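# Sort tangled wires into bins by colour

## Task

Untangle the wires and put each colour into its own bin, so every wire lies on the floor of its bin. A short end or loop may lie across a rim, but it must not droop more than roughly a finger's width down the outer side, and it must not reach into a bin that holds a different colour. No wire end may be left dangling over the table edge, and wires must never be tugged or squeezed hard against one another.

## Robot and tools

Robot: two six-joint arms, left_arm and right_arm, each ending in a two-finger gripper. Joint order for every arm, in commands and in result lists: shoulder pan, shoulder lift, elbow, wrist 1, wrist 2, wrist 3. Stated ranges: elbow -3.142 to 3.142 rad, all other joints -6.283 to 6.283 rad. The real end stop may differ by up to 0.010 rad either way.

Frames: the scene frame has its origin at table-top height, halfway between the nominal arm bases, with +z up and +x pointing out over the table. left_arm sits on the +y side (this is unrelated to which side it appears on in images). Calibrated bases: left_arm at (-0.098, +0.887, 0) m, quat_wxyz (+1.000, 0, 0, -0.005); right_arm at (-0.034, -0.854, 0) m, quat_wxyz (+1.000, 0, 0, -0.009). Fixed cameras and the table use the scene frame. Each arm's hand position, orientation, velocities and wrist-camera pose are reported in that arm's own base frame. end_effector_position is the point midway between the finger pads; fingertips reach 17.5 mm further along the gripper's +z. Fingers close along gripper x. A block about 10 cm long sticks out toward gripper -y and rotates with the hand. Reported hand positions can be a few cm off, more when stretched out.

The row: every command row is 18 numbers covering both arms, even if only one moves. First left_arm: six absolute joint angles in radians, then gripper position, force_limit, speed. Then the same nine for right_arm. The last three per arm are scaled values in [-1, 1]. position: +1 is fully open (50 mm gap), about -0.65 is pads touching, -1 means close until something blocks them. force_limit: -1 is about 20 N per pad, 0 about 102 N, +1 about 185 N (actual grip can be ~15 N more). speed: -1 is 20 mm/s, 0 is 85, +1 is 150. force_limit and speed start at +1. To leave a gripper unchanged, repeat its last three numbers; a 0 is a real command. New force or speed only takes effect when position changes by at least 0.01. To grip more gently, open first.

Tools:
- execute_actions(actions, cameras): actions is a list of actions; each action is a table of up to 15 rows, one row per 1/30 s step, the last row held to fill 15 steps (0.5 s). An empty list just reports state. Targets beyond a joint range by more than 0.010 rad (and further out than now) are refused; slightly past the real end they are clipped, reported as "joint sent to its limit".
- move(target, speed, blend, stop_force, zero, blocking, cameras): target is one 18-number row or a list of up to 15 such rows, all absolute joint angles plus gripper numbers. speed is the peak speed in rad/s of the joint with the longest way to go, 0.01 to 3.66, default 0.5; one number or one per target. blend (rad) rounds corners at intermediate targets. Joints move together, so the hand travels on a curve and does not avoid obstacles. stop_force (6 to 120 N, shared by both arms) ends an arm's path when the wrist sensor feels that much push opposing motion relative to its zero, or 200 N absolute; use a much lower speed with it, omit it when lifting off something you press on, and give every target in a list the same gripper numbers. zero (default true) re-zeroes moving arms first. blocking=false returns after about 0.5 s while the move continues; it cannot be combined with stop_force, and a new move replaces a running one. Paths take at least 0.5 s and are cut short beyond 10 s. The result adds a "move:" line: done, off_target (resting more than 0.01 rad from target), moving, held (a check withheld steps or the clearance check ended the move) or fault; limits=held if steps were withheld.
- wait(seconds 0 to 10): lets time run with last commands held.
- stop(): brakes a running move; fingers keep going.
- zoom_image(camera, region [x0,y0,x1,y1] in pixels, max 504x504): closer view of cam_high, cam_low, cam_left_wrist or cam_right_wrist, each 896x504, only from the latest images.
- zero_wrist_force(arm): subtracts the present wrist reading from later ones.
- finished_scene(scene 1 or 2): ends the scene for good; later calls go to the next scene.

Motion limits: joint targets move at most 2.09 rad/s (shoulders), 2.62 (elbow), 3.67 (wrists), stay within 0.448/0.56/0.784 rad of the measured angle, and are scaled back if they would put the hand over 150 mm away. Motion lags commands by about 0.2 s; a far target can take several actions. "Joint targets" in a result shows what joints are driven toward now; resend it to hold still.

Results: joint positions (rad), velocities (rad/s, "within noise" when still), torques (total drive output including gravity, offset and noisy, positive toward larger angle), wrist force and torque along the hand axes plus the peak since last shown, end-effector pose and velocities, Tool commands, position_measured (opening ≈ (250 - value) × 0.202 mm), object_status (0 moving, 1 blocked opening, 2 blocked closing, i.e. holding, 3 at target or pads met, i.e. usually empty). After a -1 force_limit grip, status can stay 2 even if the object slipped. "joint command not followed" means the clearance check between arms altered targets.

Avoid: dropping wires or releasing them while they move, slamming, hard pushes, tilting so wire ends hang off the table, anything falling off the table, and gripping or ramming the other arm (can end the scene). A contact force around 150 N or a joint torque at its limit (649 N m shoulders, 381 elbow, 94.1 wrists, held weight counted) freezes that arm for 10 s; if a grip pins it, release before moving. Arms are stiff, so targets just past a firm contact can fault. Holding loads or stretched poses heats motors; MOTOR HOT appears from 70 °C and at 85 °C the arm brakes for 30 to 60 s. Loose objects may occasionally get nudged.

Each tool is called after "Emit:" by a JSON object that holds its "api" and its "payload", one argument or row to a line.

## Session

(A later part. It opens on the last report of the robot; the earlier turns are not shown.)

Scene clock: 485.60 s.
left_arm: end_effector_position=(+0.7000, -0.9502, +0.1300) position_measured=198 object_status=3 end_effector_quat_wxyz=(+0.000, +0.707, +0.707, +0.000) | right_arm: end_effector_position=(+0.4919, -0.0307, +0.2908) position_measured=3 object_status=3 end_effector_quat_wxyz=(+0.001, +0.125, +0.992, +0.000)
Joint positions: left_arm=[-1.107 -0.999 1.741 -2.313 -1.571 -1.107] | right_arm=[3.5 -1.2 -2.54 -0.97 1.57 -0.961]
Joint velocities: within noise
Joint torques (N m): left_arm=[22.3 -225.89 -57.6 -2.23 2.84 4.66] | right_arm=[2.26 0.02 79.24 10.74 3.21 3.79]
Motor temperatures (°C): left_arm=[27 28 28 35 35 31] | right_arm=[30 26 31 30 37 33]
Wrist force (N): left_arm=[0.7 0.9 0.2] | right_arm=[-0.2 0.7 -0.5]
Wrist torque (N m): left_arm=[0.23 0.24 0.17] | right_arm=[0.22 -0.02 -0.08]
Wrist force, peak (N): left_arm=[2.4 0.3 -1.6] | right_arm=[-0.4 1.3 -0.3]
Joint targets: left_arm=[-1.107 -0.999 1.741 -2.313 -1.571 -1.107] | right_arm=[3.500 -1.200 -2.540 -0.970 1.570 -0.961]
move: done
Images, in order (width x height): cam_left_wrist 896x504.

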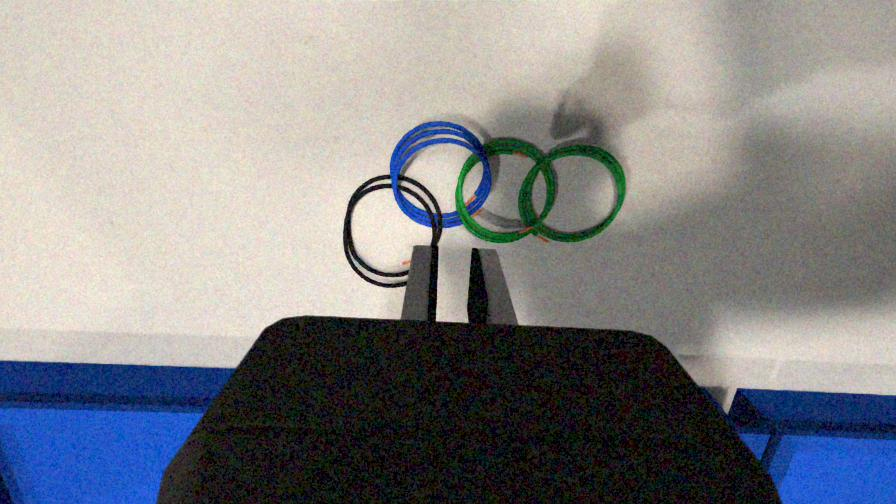

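Emit:
{"api": "move", "payload": {
  "target": [-1.0919,-0.9693,1.6847,-2.2862,-1.5708,-1.0919,-0.3,-0.9,-1,3.5,-1.2,-2.54,-0.97,1.57,-0.961,1,1,1],
  "speed": 0.2,
  "cameras": ["cam_left_wrist"]
}}

Emit:
{"api": "zoom_image", "payload": {
  "camera": "cam_left_wrist",
  "region": [370, 100, 490, 220]
}}

Emit:
{"api": "zoom_image", "payload": {
  "camera": "cam_left_wrist",
  "region": [490, 60, 680, 200]
}}

Scene clock: 532.07 s.
left_arm: end_effector_position=(+0.7298, -0.9697, +0.1302) position_measured=198 object_status=3 end_effector_quat_wxyz=(+0.000, +0.707, +0.707, +0.000) | right_arm: end_effector_position=(+0.4919, -0.0307, +0.2908) position_measured=3 object_status=3 end_effector_quat_wxyz=(+0.001, +0.125, +0.992, +0.000)
Joint positions: left_arm=[-1.092 -0.969 1.685 -2.286 -1.571 -1.092] | right_arm=[3.5 -1.2 -2.54 -0.97 1.57 -0.961]
Joint velocities: within noise
Joint torques (N m): left_arm=[21.86 -164.97 -102.94 -1.32 3.09 5.55] | right_arm=[3.98 -2.34 78.76 10.94 3.02 3.57]
Motor temperatures (°C): left_arm=[27 28 28 35 35 31] | right_arm=[30 26 31 30 37 33]
Wrist force (N): left_arm=[1.1 0.7 0.7] | right_arm=[-0.3 0.8 0.2]
Wrist torque (N m): left_arm=[0.19 0.15 0.16] | right_arm=[0.24 0.01 -0.08]
Wrist force, peak (N): left_arm=[1.3 0.8 0.8] | right_arm=[0.2 1.5 -0.2]
Joint targets: left_arm=[-1.092 -0.969 1.685 -2.286 -1.571 -1.092] | right_arm=[3.500 -1.200 -2.540 -0.970 1.570 -0.961]
move: done
Images, in order (width x height): cam_left_wrist 896x504.

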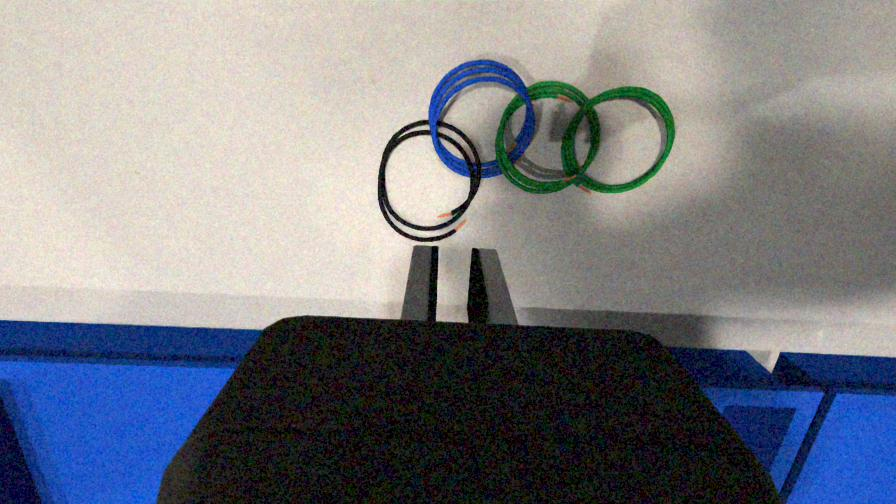

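Scaled by 4.200 from the camera's 896x504 image, which has a finer 1280x720 frame.

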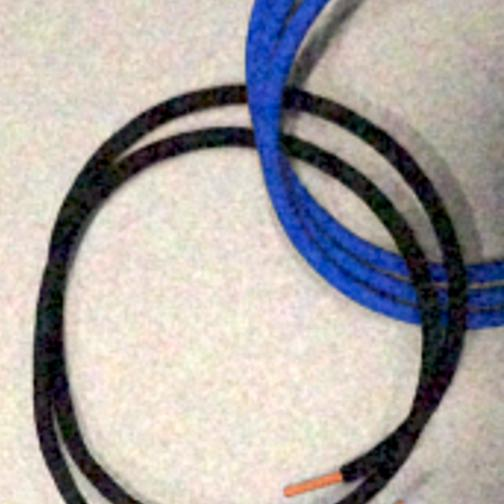

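Scaled by 2.653 from the camera's 896x504 image, which has a finer 1280x720 frame.

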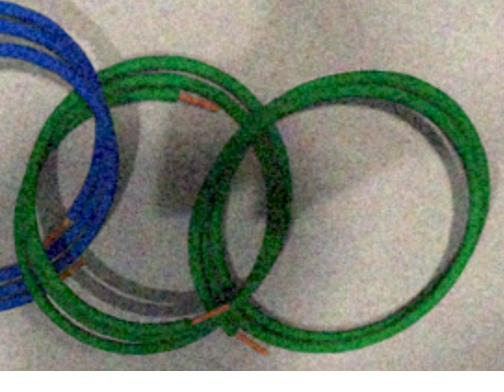

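Emit:
{"api": "zoom_image", "payload": {
  "camera": "cam_left_wrist",
  "region": [400, 180, 490, 245]
}}

Scaled by 5.600 from the camera's 896x504 image, which has a finer 1280x720 frame.

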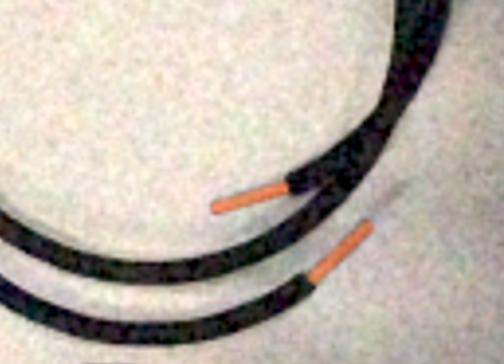

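Emit:
{"api": "move", "payload": {
  "target": [
    [-1.0919,-0.9693,1.6847,-2.2862,-1.5708,-1.0919,-0.3,-0.9,-1,3.2,-1.5,-1.0,-1.3,1.0,-0.8,1,1,1],
    [-1.0919,-0.9693,1.6847,-2.2862,-1.5708,-1.0919,-0.3,-0.9,-1,1.4,-1.57,1.0,-1.6,-0.8,-0.3,1,1,1],
    [-1.0919,-0.9693,1.6847,-2.2862,-1.5708,-1.0919,-0.3,-0.9,-1,0.464,-1.6261,2.2202,-2.1649,-1.5708,0,1,1,1]
  ],
  "speed": 0.9,
  "blend": [0.2,0.2,0]
}}

Scene clock: 777.63 s.
left_arm: end_effector_position=(+0.7300, -0.9698, +0.1302) position_measured=198 object_status=3 end_effector_quat_wxyz=(+0.000, +0.707, +0.707, +0.000) | right_arm: end_effector_position=(-0.4979, +0.7589, +1.6145) position_measured=3 object_status=3 end_effector_quat_wxyz=(-0.250, -0.295, +0.786, +0.482)
Joint positions: left_arm=[-1.092 -0.969 1.685 -2.286 -1.571 -1.092] | right_arm=[1.689 -1.587 0.797 -1.814 -0.926 -0.223]
Joint velocities: within noise
Joint torques (N m): left_arm=[11.95 -179.69 -70.42 -12.6 2.67 4.34] | right_arm=[-1.15 -66.03 -81.1 -9.23 0.66 -0.71]
Motor temperatures (°C): left_arm=[27 28 28 35 34 31] | right_arm=[30 26 31 30 37 33]
Wrist force (N): left_arm=[1.2 0.6 0.7] | right_arm=[-1.3 -0.1 -0.3]
Wrist torque (N m): left_arm=[0.18 0.14 0.17] | right_arm=[-0.23 0.55 -0.11]
Wrist force, peak (N): left_arm=[1.5 0.6 0.9] | right_arm=[6.8 255.3 -78.1]
Joint targets: left_arm=[-1.092 -0.969 1.685 -2.286 -1.571 -1.092] | right_arm=[1.689 -1.587 0.797 -1.814 -0.926 -0.223]
Tool commands: left_gripper/position=-0.3 left_gripper/force_limit=-0.9 left_gripper/speed=-1.0 right_gripper/position=+1.0 right_gripper/force_limit=+1.0 right_gripper/speed=+1.0
FORCE FAULT: contact force on the right arm reached its limit, and that arm stopped. The contact can be on any part of that arm, not only on its tool. That arm's remaining commands of this call were not run. That arm is still stopped at the end of this call. That arm stays stopped for about 10 more seconds. Until then a move that you send moves the other arm only, and its call returns only when the move has ended. Once the stop has ended, the next robot result says so. If the stop ends while you think or write, that arm runs what you send next. While its stop runs, that arm takes no new command, but its gripper still runs the gripper command that each later call begins with. Until it ends, the stop uses up actions while you think or wait. An arm that is not stopped still takes commands.
move: fault (right_arm); path passed 2 of 3 targets; right_arm: the elbow is farthest, 1.423 rad from its target

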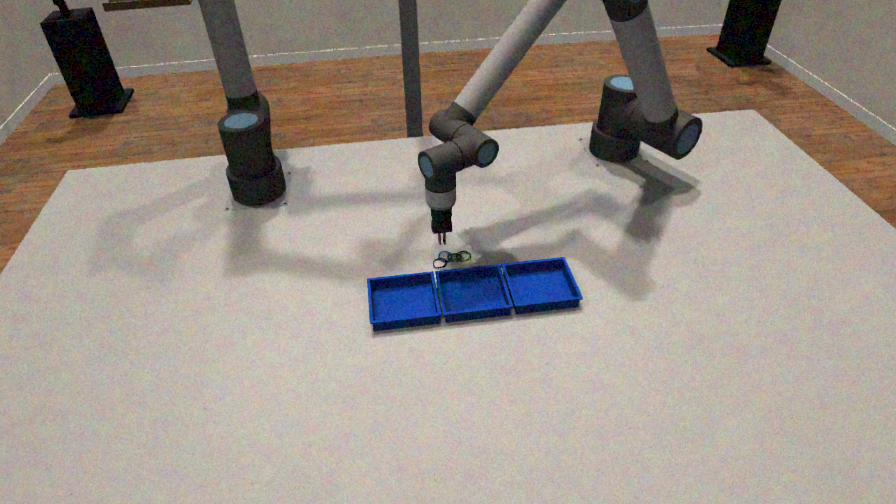

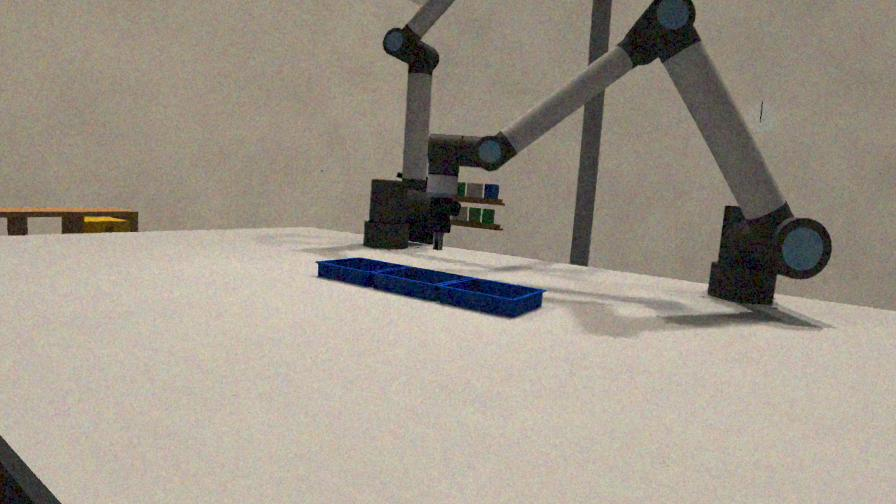

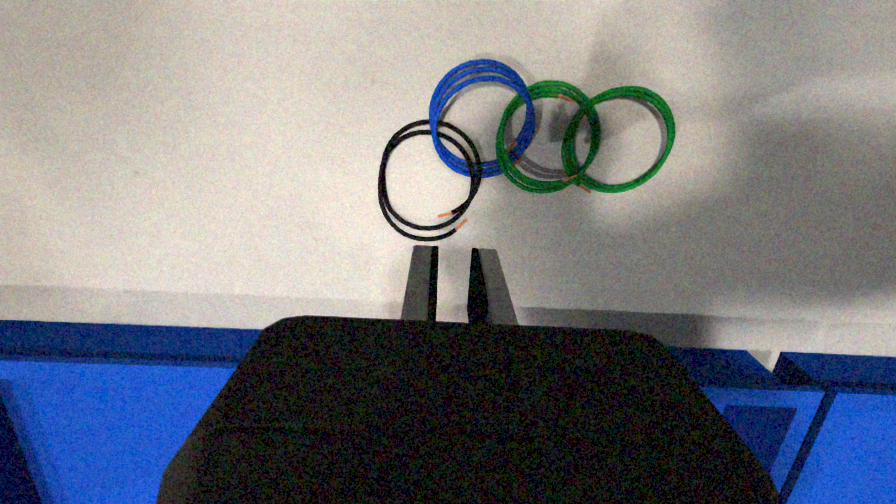

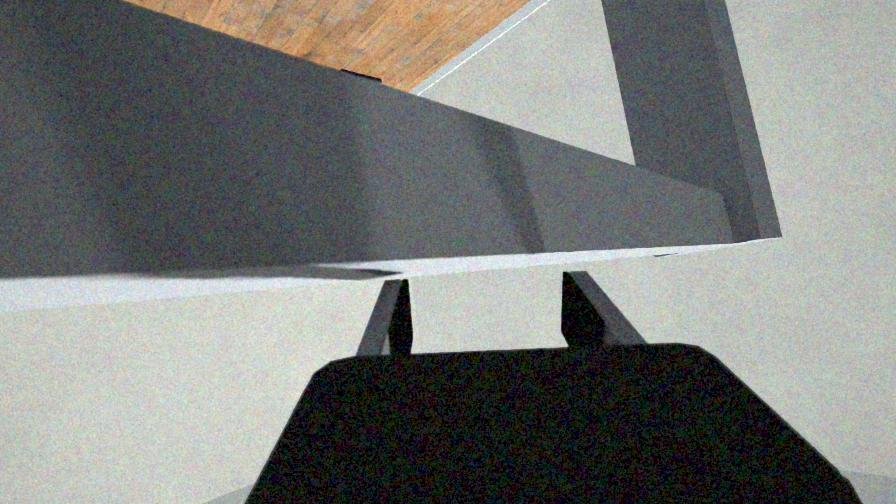

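Emit:
{"api": "wait", "payload": {
  "seconds": 10,
  "cameras": ["cam_high","cam_right_wrist"]
}}

Scene clock: 811.70 s.
left_arm: end_effector_position=(+0.7300, -0.9698, +0.1302) position_measured=198 object_status=3 end_effector_quat_wxyz=(+0.000, +0.707, +0.707, +0.000) | right_arm: end_effector_position=(-0.4979, +0.7589, +1.6145) position_measured=3 object_status=3 end_effector_quat_wxyz=(-0.250, -0.295, +0.786, +0.482)
Joint positions: left_arm=[-1.092 -0.969 1.685 -2.286 -1.571 -1.092] | right_arm=[1.689 -1.587 0.797 -1.814 -0.926 -0.223]
Joint velocities: within noise
Joint torques (N m): left_arm=[0.96 -207.62 -93.38 -9.73 2.84 3.12] | right_arm=[3.63 -70.75 -83.51 -8.57 2.17 -0.94]
Motor temperatures (°C): left_arm=[27 28 28 35 34 31] | right_arm=[30 26 31 30 37 33]
Wrist force (N): left_arm=[1.1 0.6 0.7] | right_arm=[-15.3 -4.2 0.2]
Wrist torque (N m): left_arm=[0.16 0.16 0.16] | right_arm=[-0.98 3.14 -0.13]
Wrist force, peak (N): left_arm=[1.5 0.7 1.0] | right_arm=[-16.8 -4.4 -1.4]
Joint targets: left_arm=[-1.092 -0.969 1.685 -2.286 -1.571 -1.092] | right_arm=[1.689 -1.587 0.797 -1.814 -0.926 -0.223]
Tool commands: left_gripper/position=-0.3 left_gripper/force_limit=-0.9 left_gripper/speed=-1.0 right_gripper/position=+1.0 right_gripper/force_limit=+1.0 right_gripper/speed=+1.0
FORCE FAULT, CONTINUED: the right arm's stop, for the force fault that an earlier result reported, is over. The rest of the stop counts as 19 of the actions that you can send in this scene. During its stop the right arm's controller moved it back a little. That arm's target is now where it stood when the stop ended, not its last command. That arm accepts commands again.
wait: 10.00 s; at rest from the start
Images, in order (width x height): cam_high 896x504, cam_right_wrist 896x504.

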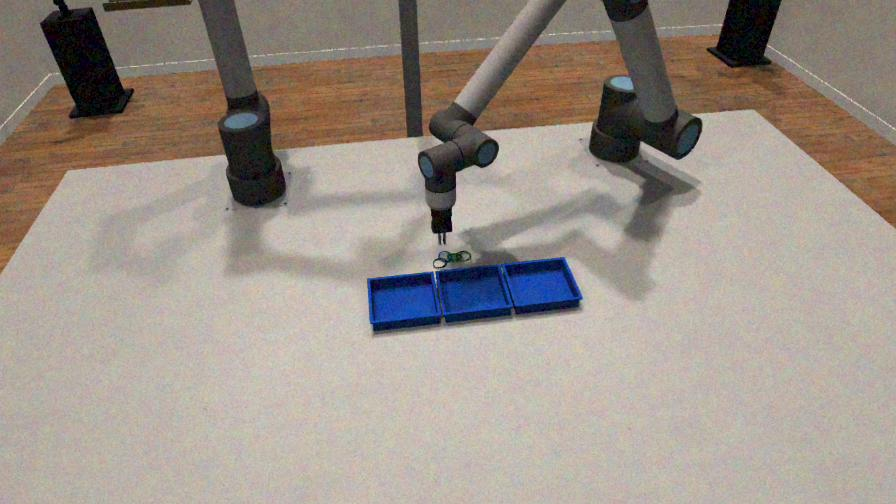

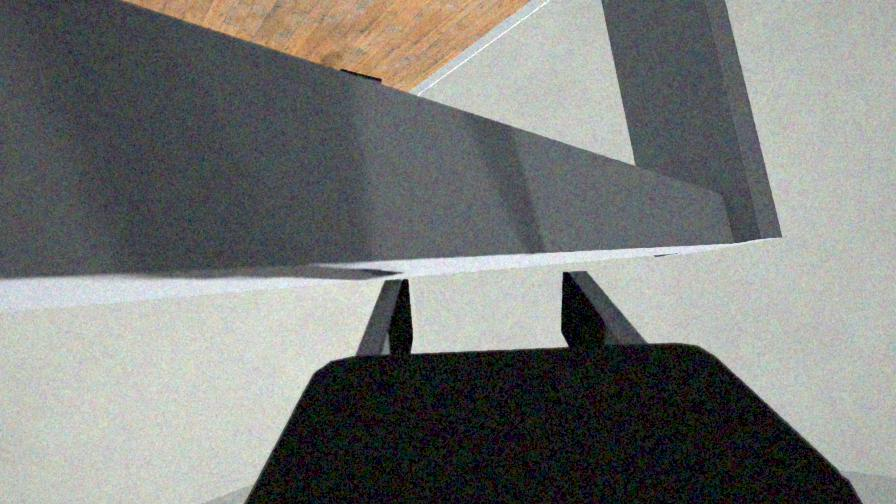

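Emit:
{"api": "move", "payload": {
  "target": [-1.0919,-0.9693,1.6847,-2.2862,-1.5708,-1.0919,-0.3,-0.9,-1,1.689,-1.65,0.3,-1.814,-0.926,-0.223,1,1,1],
  "speed": 0.25,
  "cameras": ["cam_high","cam_right_wrist"]
}}

Scene clock: 821.43 s.
left_arm: end_effector_position=(+0.7300, -0.9698, +0.1302) position_measured=198 object_status=3 end_effector_quat_wxyz=(+0.000, +0.707, +0.707, +0.000) | right_arm: end_effector_position=(-0.4441, +0.3087, +1.9718) position_measured=3 object_status=3 end_effector_quat_wxyz=(-0.186, -0.336, +0.615, +0.689)
Joint positions: left_arm=[-1.092 -0.969 1.685 -2.286 -1.571 -1.092] | right_arm=[1.689 -1.65 0.3 -1.814 -0.926 -0.223]
Joint velocities: within noise
Joint torques (N m): left_arm=[-4.87 -213.77 -95.57 -8.65 2.73 2.16] | right_arm=[-24.36 -23.68 -46.73 -2.24 4.3 3.83]
Motor temperatures (°C): left_arm=[27 28 28 35 34 31] | right_arm=[30 26 31 30 37 33]
Wrist force (N): left_arm=[0.8 0.9 0.7] | right_arm=[-14.9 -4.5 0.2]
Wrist torque (N m): left_arm=[0.21 0.21 0.16] | right_arm=[-1.09 3.28 -0.12]
Wrist force, peak (N): left_arm=[1.3 0.9 0.7] | right_arm=[-18.2 -5.5 2.8]
Joint targets: left_arm=[-1.092 -0.969 1.685 -2.286 -1.571 -1.092] | right_arm=[1.689 -1.650 0.300 -1.814 -0.926 -0.223]
move: done
Images, in order (width x height): cam_high 896x504, cam_right_wrist 896x504.

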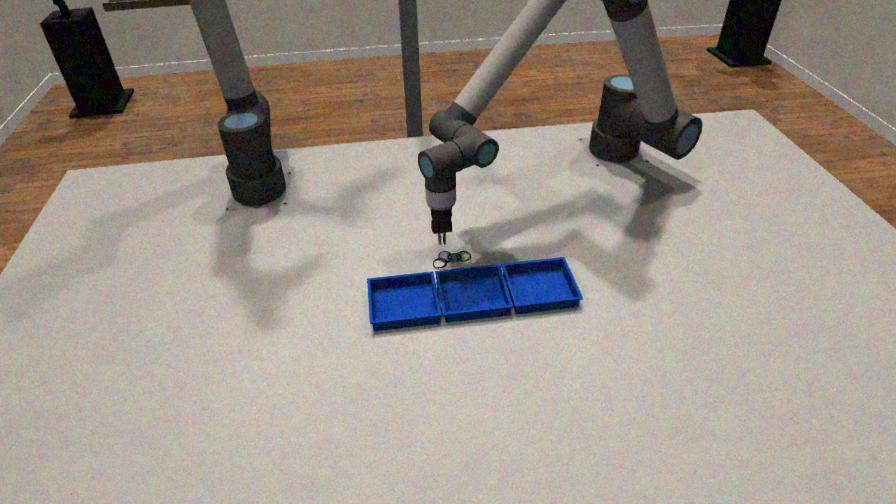

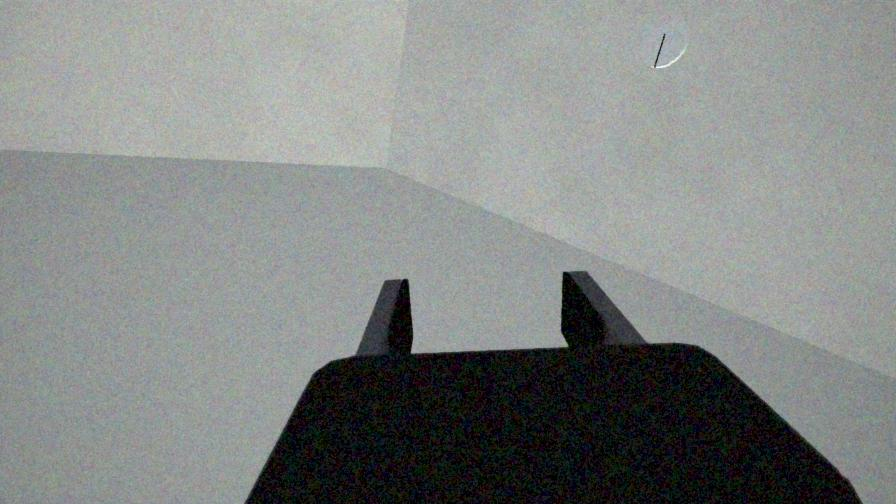

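Emit:
{"api": "move", "payload": {
  "target": [
    [-1.0919,-0.9693,1.6847,-2.2862,-1.5708,-1.0919,-0.3,-0.9,-1,0.2,-1.7,0.5,-1.814,-0.926,-0.223,1,1,1],
    [-1.0919,-0.9693,1.6847,-2.2862,-1.5708,-1.0919,-0.3,-0.9,-1,-0.1,-1.75,1.4,-1.9,-1.57,0,1,1,1]
  ],
  "speed": 0.6,
  "blend": [0.1,0],
  "cameras": ["cam_high","cam_right_wrist"]
}}

Scene clock: 841.50 s.
left_arm: end_effector_position=(+0.7300, -0.9698, +0.1302) position_measured=198 object_status=3 end_effector_quat_wxyz=(+0.000, +0.707, +0.707, +0.000) | right_arm: end_effector_position=(+0.8833, +0.1138, +1.1712) position_measured=3 object_status=3 end_effector_quat_wxyz=(+0.247, +0.699, +0.633, +0.224)
Joint positions: left_arm=[-1.092 -0.969 1.685 -2.286 -1.571 -1.092] | right_arm=[-0.1 -1.75 1.4 -1.9 -1.57 0]
Joint velocities: within noise
Joint torques (N m): left_arm=[-4.43 -218.83 -92.21 -8.06 2.64 2.02] | right_arm=[-27.87 -73.91 -84.01 -14.53 -5.36 5.22]
Motor temperatures (°C): left_arm=[27 28 28 35 34 31] | right_arm=[30 26 31 30 37 33]
Wrist force (N): left_arm=[0.9 0.8 0.6] | right_arm=[-16.3 -3.7 0.8]
Wrist torque (N m): left_arm=[0.21 0.20 0.17] | right_arm=[-0.78 3.15 -0.15]
Wrist force, peak (N): left_arm=[1.3 0.4 1.2] | right_arm=[-19.4 -6.6 6.5]
Joint targets: left_arm=[-1.092 -0.969 1.685 -2.286 -1.571 -1.092] | right_arm=[-0.100 -1.750 1.400 -1.900 -1.570 0.000]
move: done
Images, in order (width x height): cam_high 896x504, cam_right_wrist 896x504.

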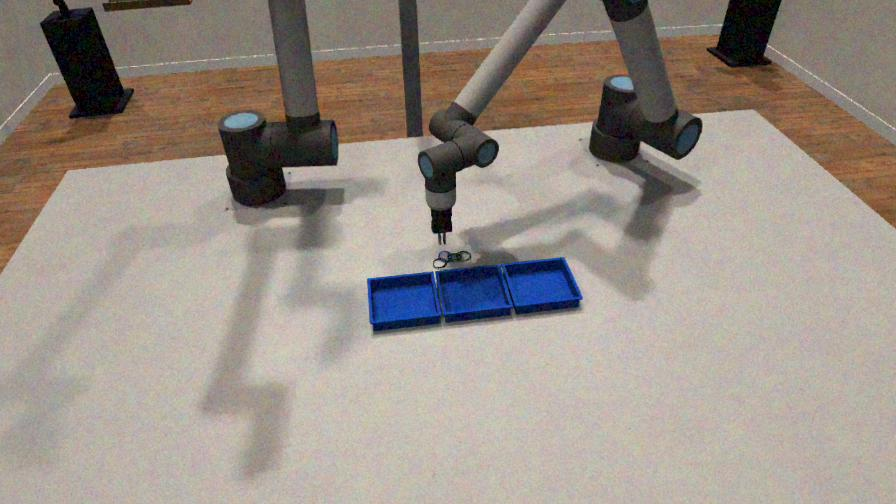

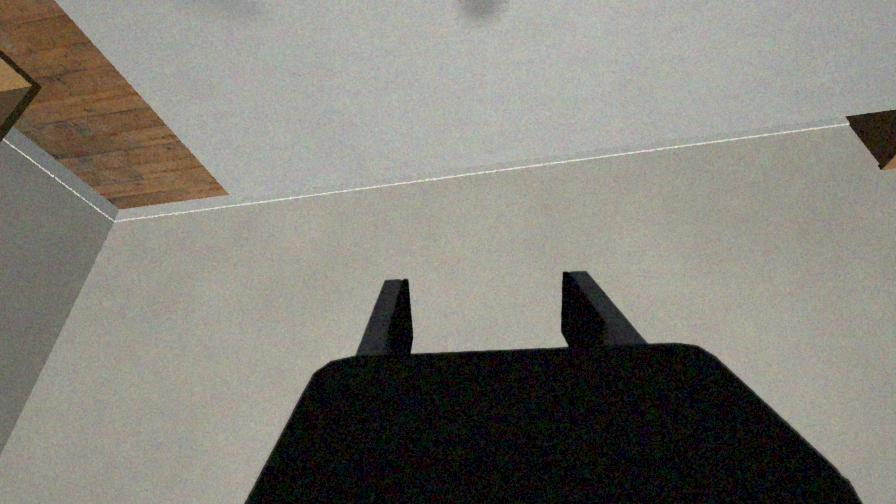

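Emit:
{"api": "move", "payload": {
  "target": [-1.0919,-0.9693,1.6847,-2.2862,-1.5708,-1.0919,-0.3,-0.9,-1,0.464,-1.6261,2.2202,-2.1649,-1.5708,0,1,-0.9,-1],
  "speed": 0.6,
  "cameras": ["cam_high","cam_right_wrist"]
}}

Emit:
{"api": "zero_wrist_force", "payload": {
  "arm": "right_arm"
}}

Scene clock: 850.00 s.
left_arm: end_effector_position=(+0.7300, -0.9698, +0.1302) position_measured=198 object_status=3 end_effector_quat_wxyz=(+0.000, +0.707, +0.707, +0.000) | right_arm: end_effector_position=(+0.5502, +0.4999, +0.3506) position_measured=3 object_status=3 end_effector_quat_wxyz=(+0.000, +0.526, +0.851, +0.000)
Joint positions: left_arm=[-1.092 -0.969 1.685 -2.286 -1.571 -1.092] | right_arm=[0.464 -1.626 2.22 -2.165 -1.571 0]
Joint velocities: within noise
Joint torques (N m): left_arm=[-5.66 -219.43 -92.31 -6.96 2.62 1.18] | right_arm=[29.39 -54.82 -75.49 -13.42 -4.28 5.29]
Motor temperatures (°C): left_arm=[27 28 28 35 34 31] | right_arm=[30 26 31 30 37 33]
Wrist force (N): left_arm=[0.8 0.5 0.5] | right_arm=[-15.1 -3.9 1.1]
Wrist torque (N m): left_arm=[0.16 0.21 0.16] | right_arm=[-0.61 2.80 -0.06]
Wrist force, peak (N): left_arm=[1.3 0.8 1.0] | right_arm=[-19.7 -1.1 -6.2]
Joint targets: left_arm=[-1.092 -0.969 1.685 -2.286 -1.571 -1.092] | right_arm=[0.464 -1.626 2.220 -2.165 -1.571 0.000]
move: done
Images, in order (width x height): cam_high 896x504, cam_right_wrist 896x504.

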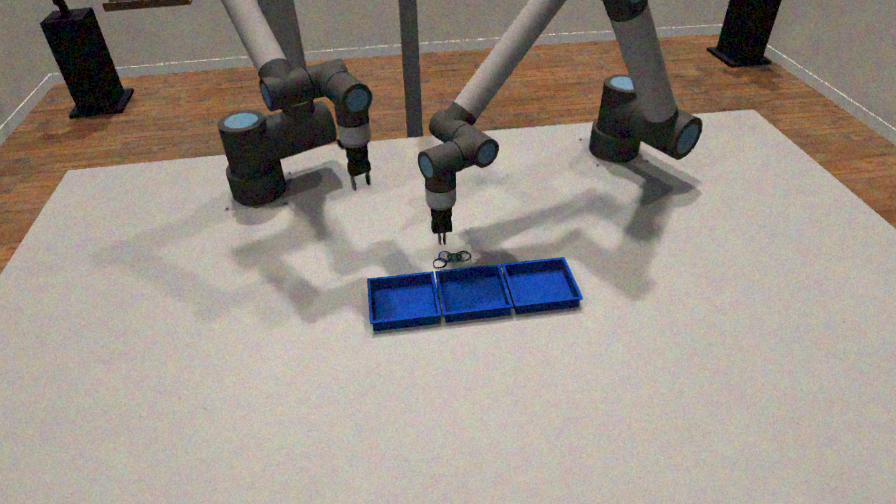

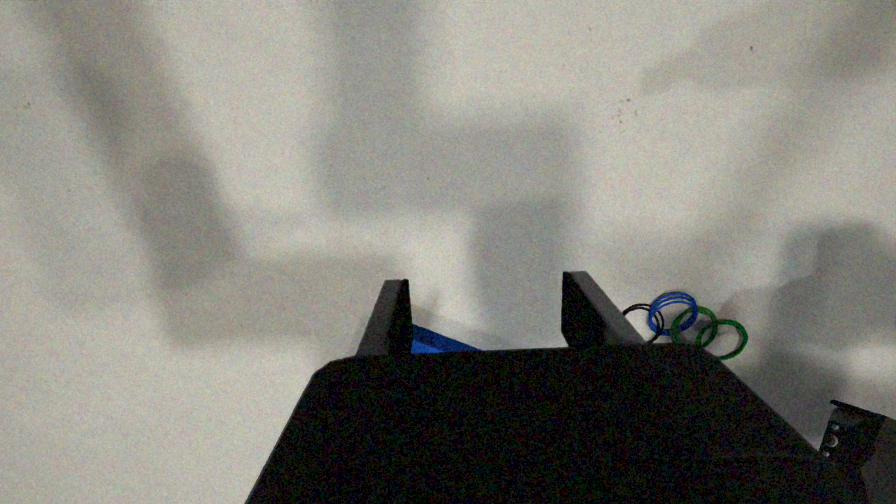

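Wrist force sensor zeroed.

Emit:
{"api": "move", "payload": {
  "target": [-1.1264,-0.9657,1.7529,-2.3580,-1.5708,0,-0.15,-0.9,-1,0.464,-1.6261,2.2202,-2.1649,-1.5708,0,1,-0.9,-1],
  "speed": 0.4,
  "cameras": ["cam_left_wrist"]
}}

Emit:
{"api": "zoom_image", "payload": {
  "camera": "cam_left_wrist",
  "region": [340, 130, 640, 330]
}}

Scene clock: 864.77 s.
left_arm: end_effector_position=(+0.6819, -0.9645, +0.0903) position_measured=175 object_status=3 end_effector_quat_wxyz=(+0.000, +0.975, +0.221, +0.000) | right_arm: end_effector_position=(+0.5499, +0.5000, +0.3503) position_measured=3 object_status=3 end_effector_quat_wxyz=(+0.000, +0.526, +0.851, +0.000)
Joint positions: left_arm=[-1.126 -0.966 1.753 -2.358 -1.571 0] | right_arm=[0.464 -1.626 2.22 -2.165 -1.571 0]
Joint velocities: within noise
Joint torques (N m): left_arm=[-28.6 -160.98 -55.39 -13.52 3.32 4.67] | right_arm=[25.65 -59.4 -110.44 -7.79 3.21 3.97]
Motor temperatures (°C): left_arm=[27 28 28 35 34 31] | right_arm=[30 26 31 30 37 33]
Wrist force (N, zeroed by zero_wrist_force on right_arm): left_arm=[0.7 0.4 0.0] | right_arm=[0.6 -0.2 -0.5]
Wrist torque (N m, zeroed by zero_wrist_force on right_arm): left_arm=[0.14 0.23 0.16] | right_arm=[-0.05 -0.11 0.00]
Wrist force, peak (N, zeroed by zero_wrist_force on right_arm): left_arm=[1.7 0.9 0.7] | right_arm=[0.7 -0.5 -0.8]
Joint targets: left_arm=[-1.126 -0.966 1.753 -2.358 -1.571 0.000] | right_arm=[0.464 -1.626 2.220 -2.165 -1.571 0.000]
move: done
Images, in order (width x height): cam_left_wrist 896x504.

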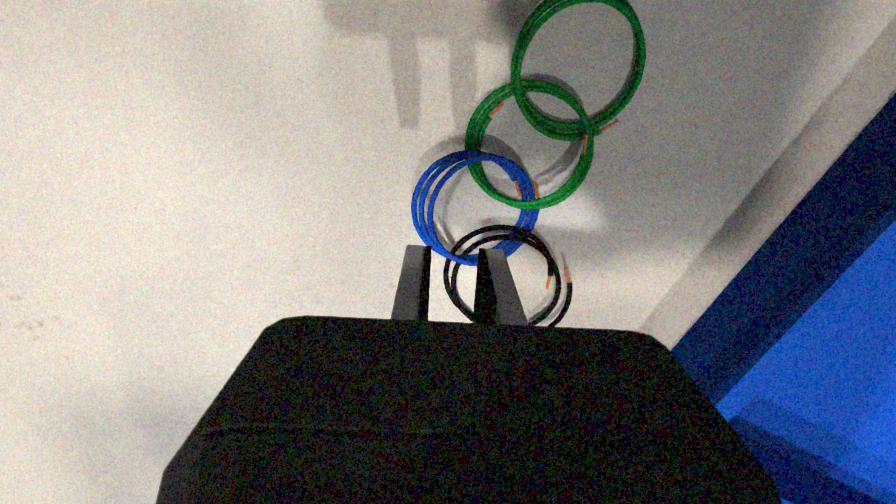

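Scaled by 1.680 from the camera's 896x504 image, which has a finer 1280x720 frame.

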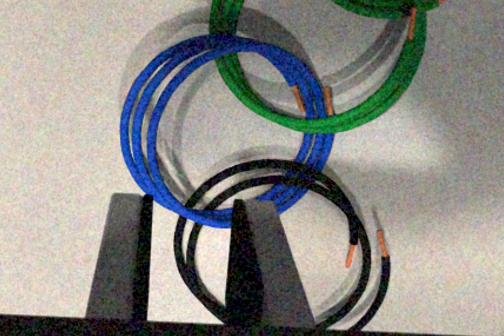

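Emit:
{"api": "move", "payload": {
  "target": [
    [-1.1367,-0.9329,1.7674,-2.4053,-1.5708,0,-0.15,-0.9,-1,0.464,-1.6261,2.2202,-2.1649,-1.5708,0,1,-0.9,-1],
    [-1.1367,-0.9063,1.7740,-2.4385,-1.5708,0,-0.15,-0.9,-1,0.464,-1.6261,2.2202,-2.1649,-1.5708,0,1,-0.9,-1]
  ],
  "speed": [0.1,0.04],
  "stop_force": 6,
  "cameras": ["cam_left_wrist"]
}}

Emit:
{"api": "zoom_image", "payload": {
  "camera": "cam_left_wrist",
  "region": [340, 180, 640, 330]
}}

Scene clock: 896.40 s.
left_arm: end_effector_position=(+0.6711, -0.9697, +0.0202) position_measured=175 object_status=3 end_effector_quat_wxyz=(+0.000, +0.977, +0.215, +0.000) | right_arm: end_effector_position=(+0.5499, +0.5000, +0.3503) position_measured=3 object_status=3 end_effector_quat_wxyz=(+0.000, +0.526, +0.851, +0.000)
Joint positions: left_arm=[-1.137 -0.906 1.774 -2.439 -1.571 0] | right_arm=[0.464 -1.626 2.22 -2.165 -1.571 0]
Joint velocities: within noise
Joint torques (N m): left_arm=[-30.76 -169.22 -58.4 -12.59 2.9 4.58] | right_arm=[17.56 -74.25 -106.3 -5.79 3.05 3.66]
Motor temperatures (°C): left_arm=[27 28 28 35 34 31] | right_arm=[30 26 31 30 37 33]
Wrist force (N, zeroed by zero_wrist_force on right_arm): left_arm=[1.1 0.8 0.1] | right_arm=[0.4 -0.5 -0.2]
Wrist torque (N m, zeroed by zero_wrist_force on right_arm): left_arm=[0.21 0.16 0.13] | right_arm=[-0.09 -0.07 -0.01]
Wrist force, peak (N, zeroed by zero_wrist_force on right_arm): left_arm=[0.8 0.9 -1.5] | right_arm=[1.2 0.0 -0.4]
Joint targets: left_arm=[-1.137 -0.906 1.774 -2.438 -1.571 0.000] | right_arm=[0.464 -1.626 2.220 -2.165 -1.571 0.000]
move: done
Images, in order (width x height): cam_left_wrist 896x504.

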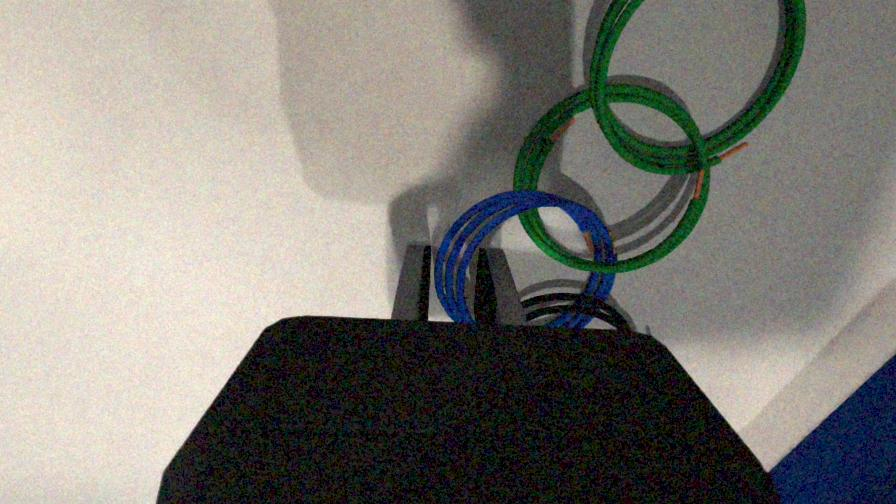

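Scaled by 1.680 from the camera's 896x504 image, which has a finer 1280x720 frame.

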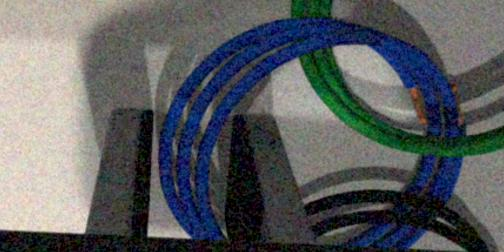

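Emit:
{"api": "move", "payload": {
  "target": [-1.1367,-0.9063,1.7740,-2.4385,-1.5708,0,-1,-0.9,-1,0.464,-1.6261,2.2202,-2.1649,-1.5708,0,1,-0.9,-1],
  "cameras": ["cam_left_wrist"]
}}

Emit:
{"api": "zoom_image", "payload": {
  "camera": "cam_left_wrist",
  "region": [340, 180, 640, 330]
}}

Scene clock: 903.30 s.
left_arm: end_effector_position=(+0.6711, -0.9697, +0.0202) position_measured=240 object_status=0 end_effector_quat_wxyz=(+0.000, +0.977, +0.215, +0.000) | right_arm: end_effector_position=(+0.5499, +0.5000, +0.3503) position_measured=3 object_status=3 end_effector_quat_wxyz=(+0.000, +0.526, +0.851, +0.000)
Joint positions: left_arm=[-1.137 -0.906 1.774 -2.439 -1.571 0] | right_arm=[0.464 -1.626 2.22 -2.165 -1.571 0]
Joint velocities: within noise
Joint torques (N m): left_arm=[-28.65 -176.67 -84.39 -7.76 3.1 4.51] | right_arm=[17.53 -75.39 -104.09 -6.7 3.23 3.53]
Motor temperatures (°C): left_arm=[27 28 28 35 34 31] | right_arm=[30 26 31 30 37 33]
Wrist force (N, zeroed by zero_wrist_force on right_arm): left_arm=[0.3 0.2 0.2] | right_arm=[0.6 0.1 -0.4]
Wrist torque (N m, zeroed by zero_wrist_force on right_arm): left_arm=[0.12 0.31 0.13] | right_arm=[0.03 -0.10 0.00]
Wrist force, peak (N, zeroed by zero_wrist_force on right_arm): left_arm=[1.2 0.5 -0.3] | right_arm=[0.8 0.2 -0.9]
Joint targets: left_arm=[-1.137 -0.906 1.774 -2.438 -1.571 0.000] | right_arm=[0.464 -1.626 2.220 -2.165 -1.571 0.000]
move: done
Images, in order (width x height): cam_left_wrist 896x504.

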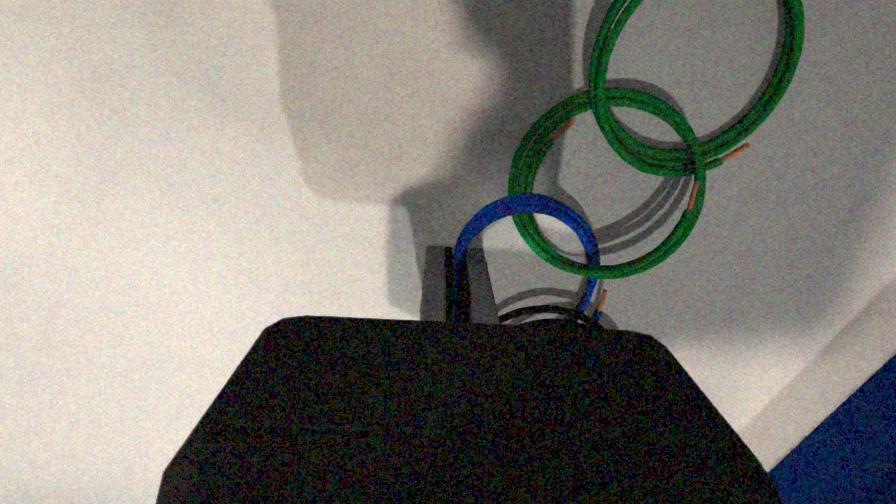

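Scaled by 1.680 from the camera's 896x504 image, which has a finer 1280x720 frame.

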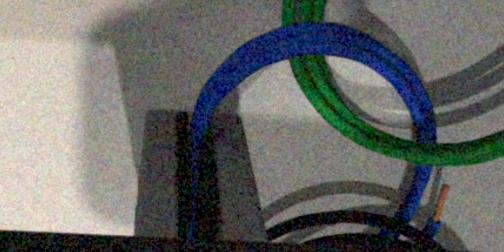

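Emit:
{"api": "move", "payload": {
  "target": [-1.1367,-0.9063,1.7740,-2.4385,-1.5708,0,-0.15,-0.9,-1,0.464,-1.6261,2.2202,-2.1649,-1.5708,0,1,-0.9,-1],
  "cameras": []
}}

Emit:
{"api": "move", "payload": {
  "target": [
    [-1.1367,-0.9329,1.7674,-2.4053,-1.5708,0,-0.15,-0.9,-1,0.464,-1.6261,2.2202,-2.1649,-1.5708,0,1,-0.9,-1],
    [-1.1366,-0.9692,1.9783,-2.9799,-1.5708,0,-0.15,-0.9,-1,0.464,-1.6261,2.2202,-2.1649,-1.5708,0,1,-0.9,-1]
  ],
  "speed": [0.08,0.3],
  "cameras": ["cam_left_wrist"]
}}

Emit:
{"api": "zoom_image", "payload": {
  "camera": "cam_left_wrist",
  "region": [340, 130, 640, 330]
}}

Scene clock: 952.87 s.
left_arm: end_effector_position=(+0.6711, -0.9697, +0.0202) position_measured=175 object_status=3 end_effector_quat_wxyz=(+0.000, +0.977, +0.215, +0.000) | right_arm: end_effector_position=(+0.5499, +0.5000, +0.3503) position_measured=3 object_status=3 end_effector_quat_wxyz=(+0.000, +0.526, +0.851, +0.000)
Joint positions: left_arm=[-1.137 -0.906 1.774 -2.438 -1.571 0] | right_arm=[0.464 -1.626 2.22 -2.165 -1.571 0]
Joint velocities: within noise
Joint torques (N m): left_arm=[-18.96 -186.58 -79.15 -3.16 2.14 3.9] | right_arm=[12.67 -72.91 -100.91 -7.03 3.47 3.81]
Motor temperatures (°C): left_arm=[27 28 28 35 34 31] | right_arm=[30 26 31 30 37 33]
Wrist force (N, zeroed by zero_wrist_force on right_arm): left_arm=[0.5 1.0 0.4] | right_arm=[0.4 -0.4 0.1]
Wrist torque (N m, zeroed by zero_wrist_force on right_arm): left_arm=[0.25 0.27 0.13] | right_arm=[-0.07 -0.08 0.00]
Wrist force, peak (N, zeroed by zero_wrist_force on right_arm): left_arm=[0.9 1.0 -0.4] | right_arm=[0.8 0.1 -0.9]
Joint targets: left_arm=[-1.137 -0.906 1.774 -2.438 -1.571 0.000] | right_arm=[0.464 -1.626 2.220 -2.165 -1.571 0.000]
move: done
No camera images: "cameras" was empty.

Scene clock: 955.83 s.
left_arm: end_effector_position=(+0.6681, -0.9630, +0.0802) position_measured=175 object_status=3 end_effector_quat_wxyz=(+0.194, +0.957, +0.211, +0.043) | right_arm: end_effector_position=(+0.5499, +0.5000, +0.3503) position_measured=3 object_status=3 end_effector_quat_wxyz=(+0.000, +0.526, +0.851, +0.000)
Joint positions: left_arm=[-1.137 -0.969 1.978 -2.98 -1.571 0] | right_arm=[0.464 -1.626 2.22 -2.165 -1.571 0]
Joint velocities: within noise
Joint torques (N m): left_arm=[18.78 -210.3 -39.69 -14.83 2.56 3.86] | right_arm=[6.2 -75.81 -97.18 -6.57 3.54 3.26]
Motor temperatures (°C): left_arm=[27 28 28 35 34 31] | right_arm=[30 26 31 30 37 33]
Wrist force (N, zeroed by zero_wrist_force on right_arm): left_arm=[0.7 0.9 1.0] | right_arm=[0.2 0.1 0.1]
Wrist torque (N m, zeroed by zero_wrist_force on right_arm): left_arm=[0.25 0.29 0.35] | right_arm=[0.02 -0.03 0.00]
Wrist force, peak (N, zeroed by zero_wrist_force on right_arm): left_arm=[1.0 0.9 -1.5] | right_arm=[0.9 0.7 -0.6]
Joint targets: left_arm=[-1.137 -0.969 1.978 -2.980 -1.571 0.000] | right_arm=[0.464 -1.626 2.220 -2.165 -1.571 0.000]
move: done
Images, in order (width x height): cam_left_wrist 896x504.

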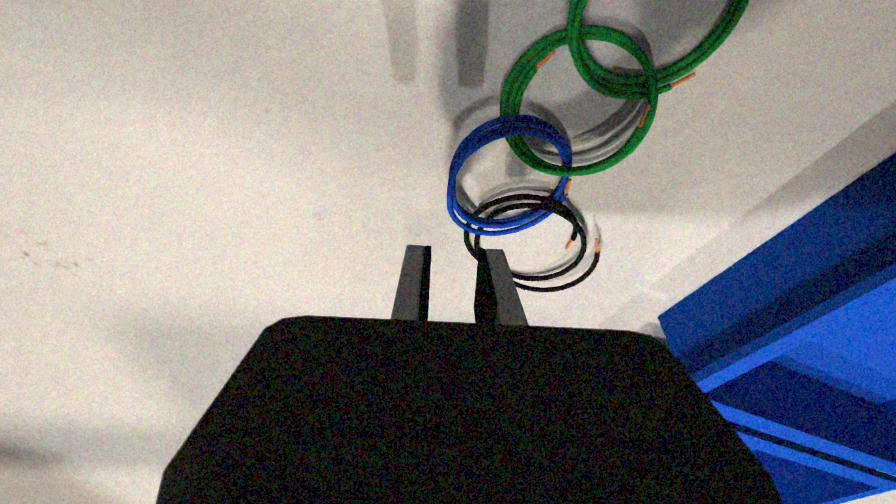

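Scaled by 1.680 from the camera's 896x504 image, which has a finer 1280x720 frame.

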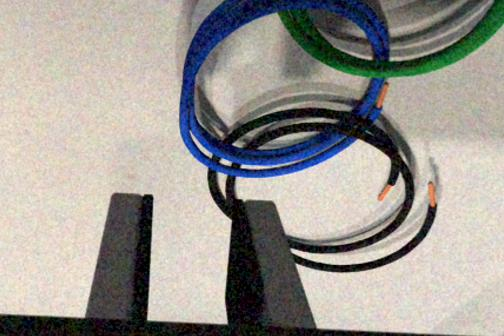

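Emit:
{"api": "move", "payload": {
  "target": [-1.1366,-0.9350,1.9850,-3.0208,-1.5708,0,-0.15,-0.9,-1,0.464,-1.6261,2.2202,-2.1649,-1.5708,0,1,-0.9,-1],
  "speed": 0.08,
  "stop_force": 6,
  "cameras": ["cam_left_wrist"]
}}

Emit:
{"api": "zoom_image", "payload": {
  "camera": "cam_left_wrist",
  "region": [340, 130, 640, 330]
}}

Scene clock: 964.93 s.
left_arm: end_effector_position=(+0.6674, -0.9615, +0.0477) position_measured=175 object_status=3 end_effector_quat_wxyz=(+0.194, +0.957, +0.211, +0.043) | right_arm: end_effector_position=(+0.5499, +0.5000, +0.3503) position_measured=3 object_status=3 end_effector_quat_wxyz=(+0.000, +0.526, +0.851, +0.000)
Joint positions: left_arm=[-1.137 -0.935 1.985 -3.021 -1.571 0] | right_arm=[0.464 -1.626 2.22 -2.165 -1.571 0]
Joint velocities: within noise
Joint torques (N m): left_arm=[25.97 -152.56 -42.17 -13.97 2.65 3.55] | right_arm=[11.93 -78.38 -94.14 -7.45 2.87 3.55]
Motor temperatures (°C): left_arm=[27 28 28 35 34 31] | right_arm=[30 26 31 30 37 33]
Wrist force (N, zeroed by zero_wrist_force on right_arm): left_arm=[0.7 1.1 0.8] | right_arm=[0.2 -0.1 -0.3]
Wrist torque (N m, zeroed by zero_wrist_force on right_arm): left_arm=[0.31 0.27 0.33] | right_arm=[-0.02 -0.05 0.00]
Wrist force, peak (N, zeroed by zero_wrist_force on right_arm): left_arm=[0.6 0.3 2.2] | right_arm=[1.2 -0.1 0.0]
Joint targets: left_arm=[-1.137 -0.935 1.985 -3.021 -1.571 0.000] | right_arm=[0.464 -1.626 2.220 -2.165 -1.571 0.000]
move: done
Images, in order (width x height): cam_left_wrist 896x504.

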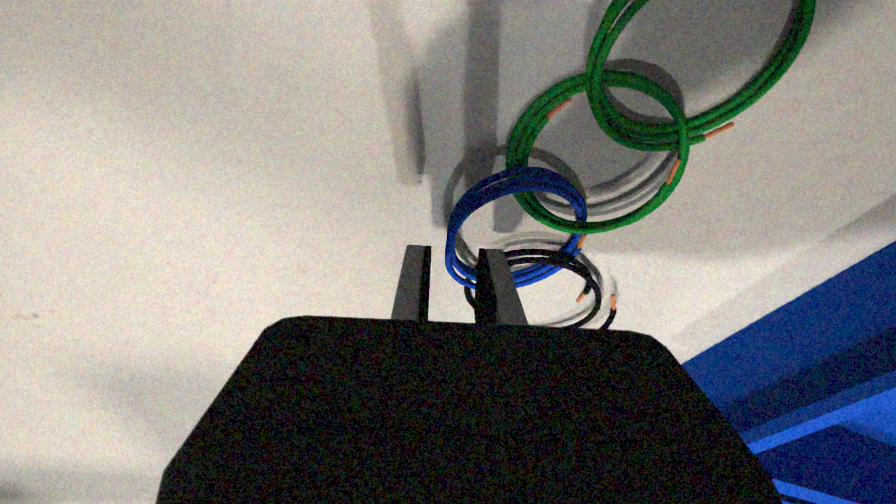

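Scaled by 1.680 from the camera's 896x504 image, which has a finer 1280x720 frame.

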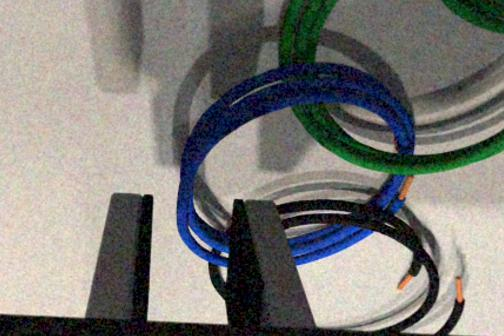

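Emit:
{"api": "move", "payload": {
  "target": [-1.1366,-0.9068,1.9847,-3.0487,-1.5708,0,-0.15,-0.9,-1,0.464,-1.6261,2.2202,-2.1649,-1.5708,0,1,-0.9,-1],
  "speed": 0.04,
  "stop_force": 6,
  "cameras": ["cam_left_wrist"]
}}

Emit:
{"api": "zoom_image", "payload": {
  "camera": "cam_left_wrist",
  "region": [340, 180, 640, 330]
}}

Scene clock: 975.40 s.
left_arm: end_effector_position=(+0.6681, -0.9630, +0.0232) position_measured=175 object_status=3 end_effector_quat_wxyz=(+0.194, +0.957, +0.211, +0.043) | right_arm: end_effector_position=(+0.5499, +0.5000, +0.3503) position_measured=3 object_status=3 end_effector_quat_wxyz=(+0.000, +0.526, +0.851, +0.000)
Joint positions: left_arm=[-1.137 -0.907 1.985 -3.049 -1.571 0] | right_arm=[0.464 -1.626 2.22 -2.165 -1.571 0]
Joint velocities: within noise
Joint torques (N m): left_arm=[20.55 -154.37 -69.78 -13.61 2.29 3.44] | right_arm=[12.24 -79.49 -90.08 -8.23 3.2 2.67]
Motor temperatures (°C): left_arm=[27 28 28 35 34 31] | right_arm=[30 26 31 30 37 33]
Wrist force (N, zeroed by zero_wrist_force on right_arm): left_arm=[0.6 1.2 0.4] | right_arm=[0.2 -0.1 -0.5]
Wrist torque (N m, zeroed by zero_wrist_force on right_arm): left_arm=[0.32 0.29 0.34] | right_arm=[-0.02 -0.04 0.00]
Wrist force, peak (N, zeroed by zero_wrist_force on right_arm): left_arm=[0.9 1.7 1.0] | right_arm=[0.4 0.8 -0.8]
Joint targets: left_arm=[-1.137 -0.907 1.985 -3.049 -1.571 0.000] | right_arm=[0.464 -1.626 2.220 -2.165 -1.571 0.000]
move: done
Images, in order (width x height): cam_left_wrist 896x504.

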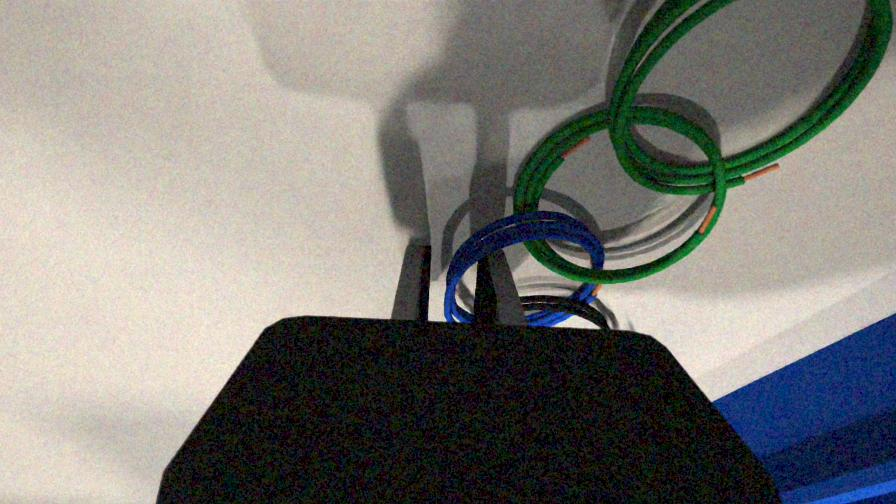

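Scaled by 1.680 from the camera's 896x504 image, which has a finer 1280x720 frame.

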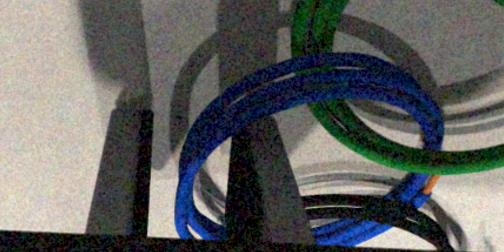

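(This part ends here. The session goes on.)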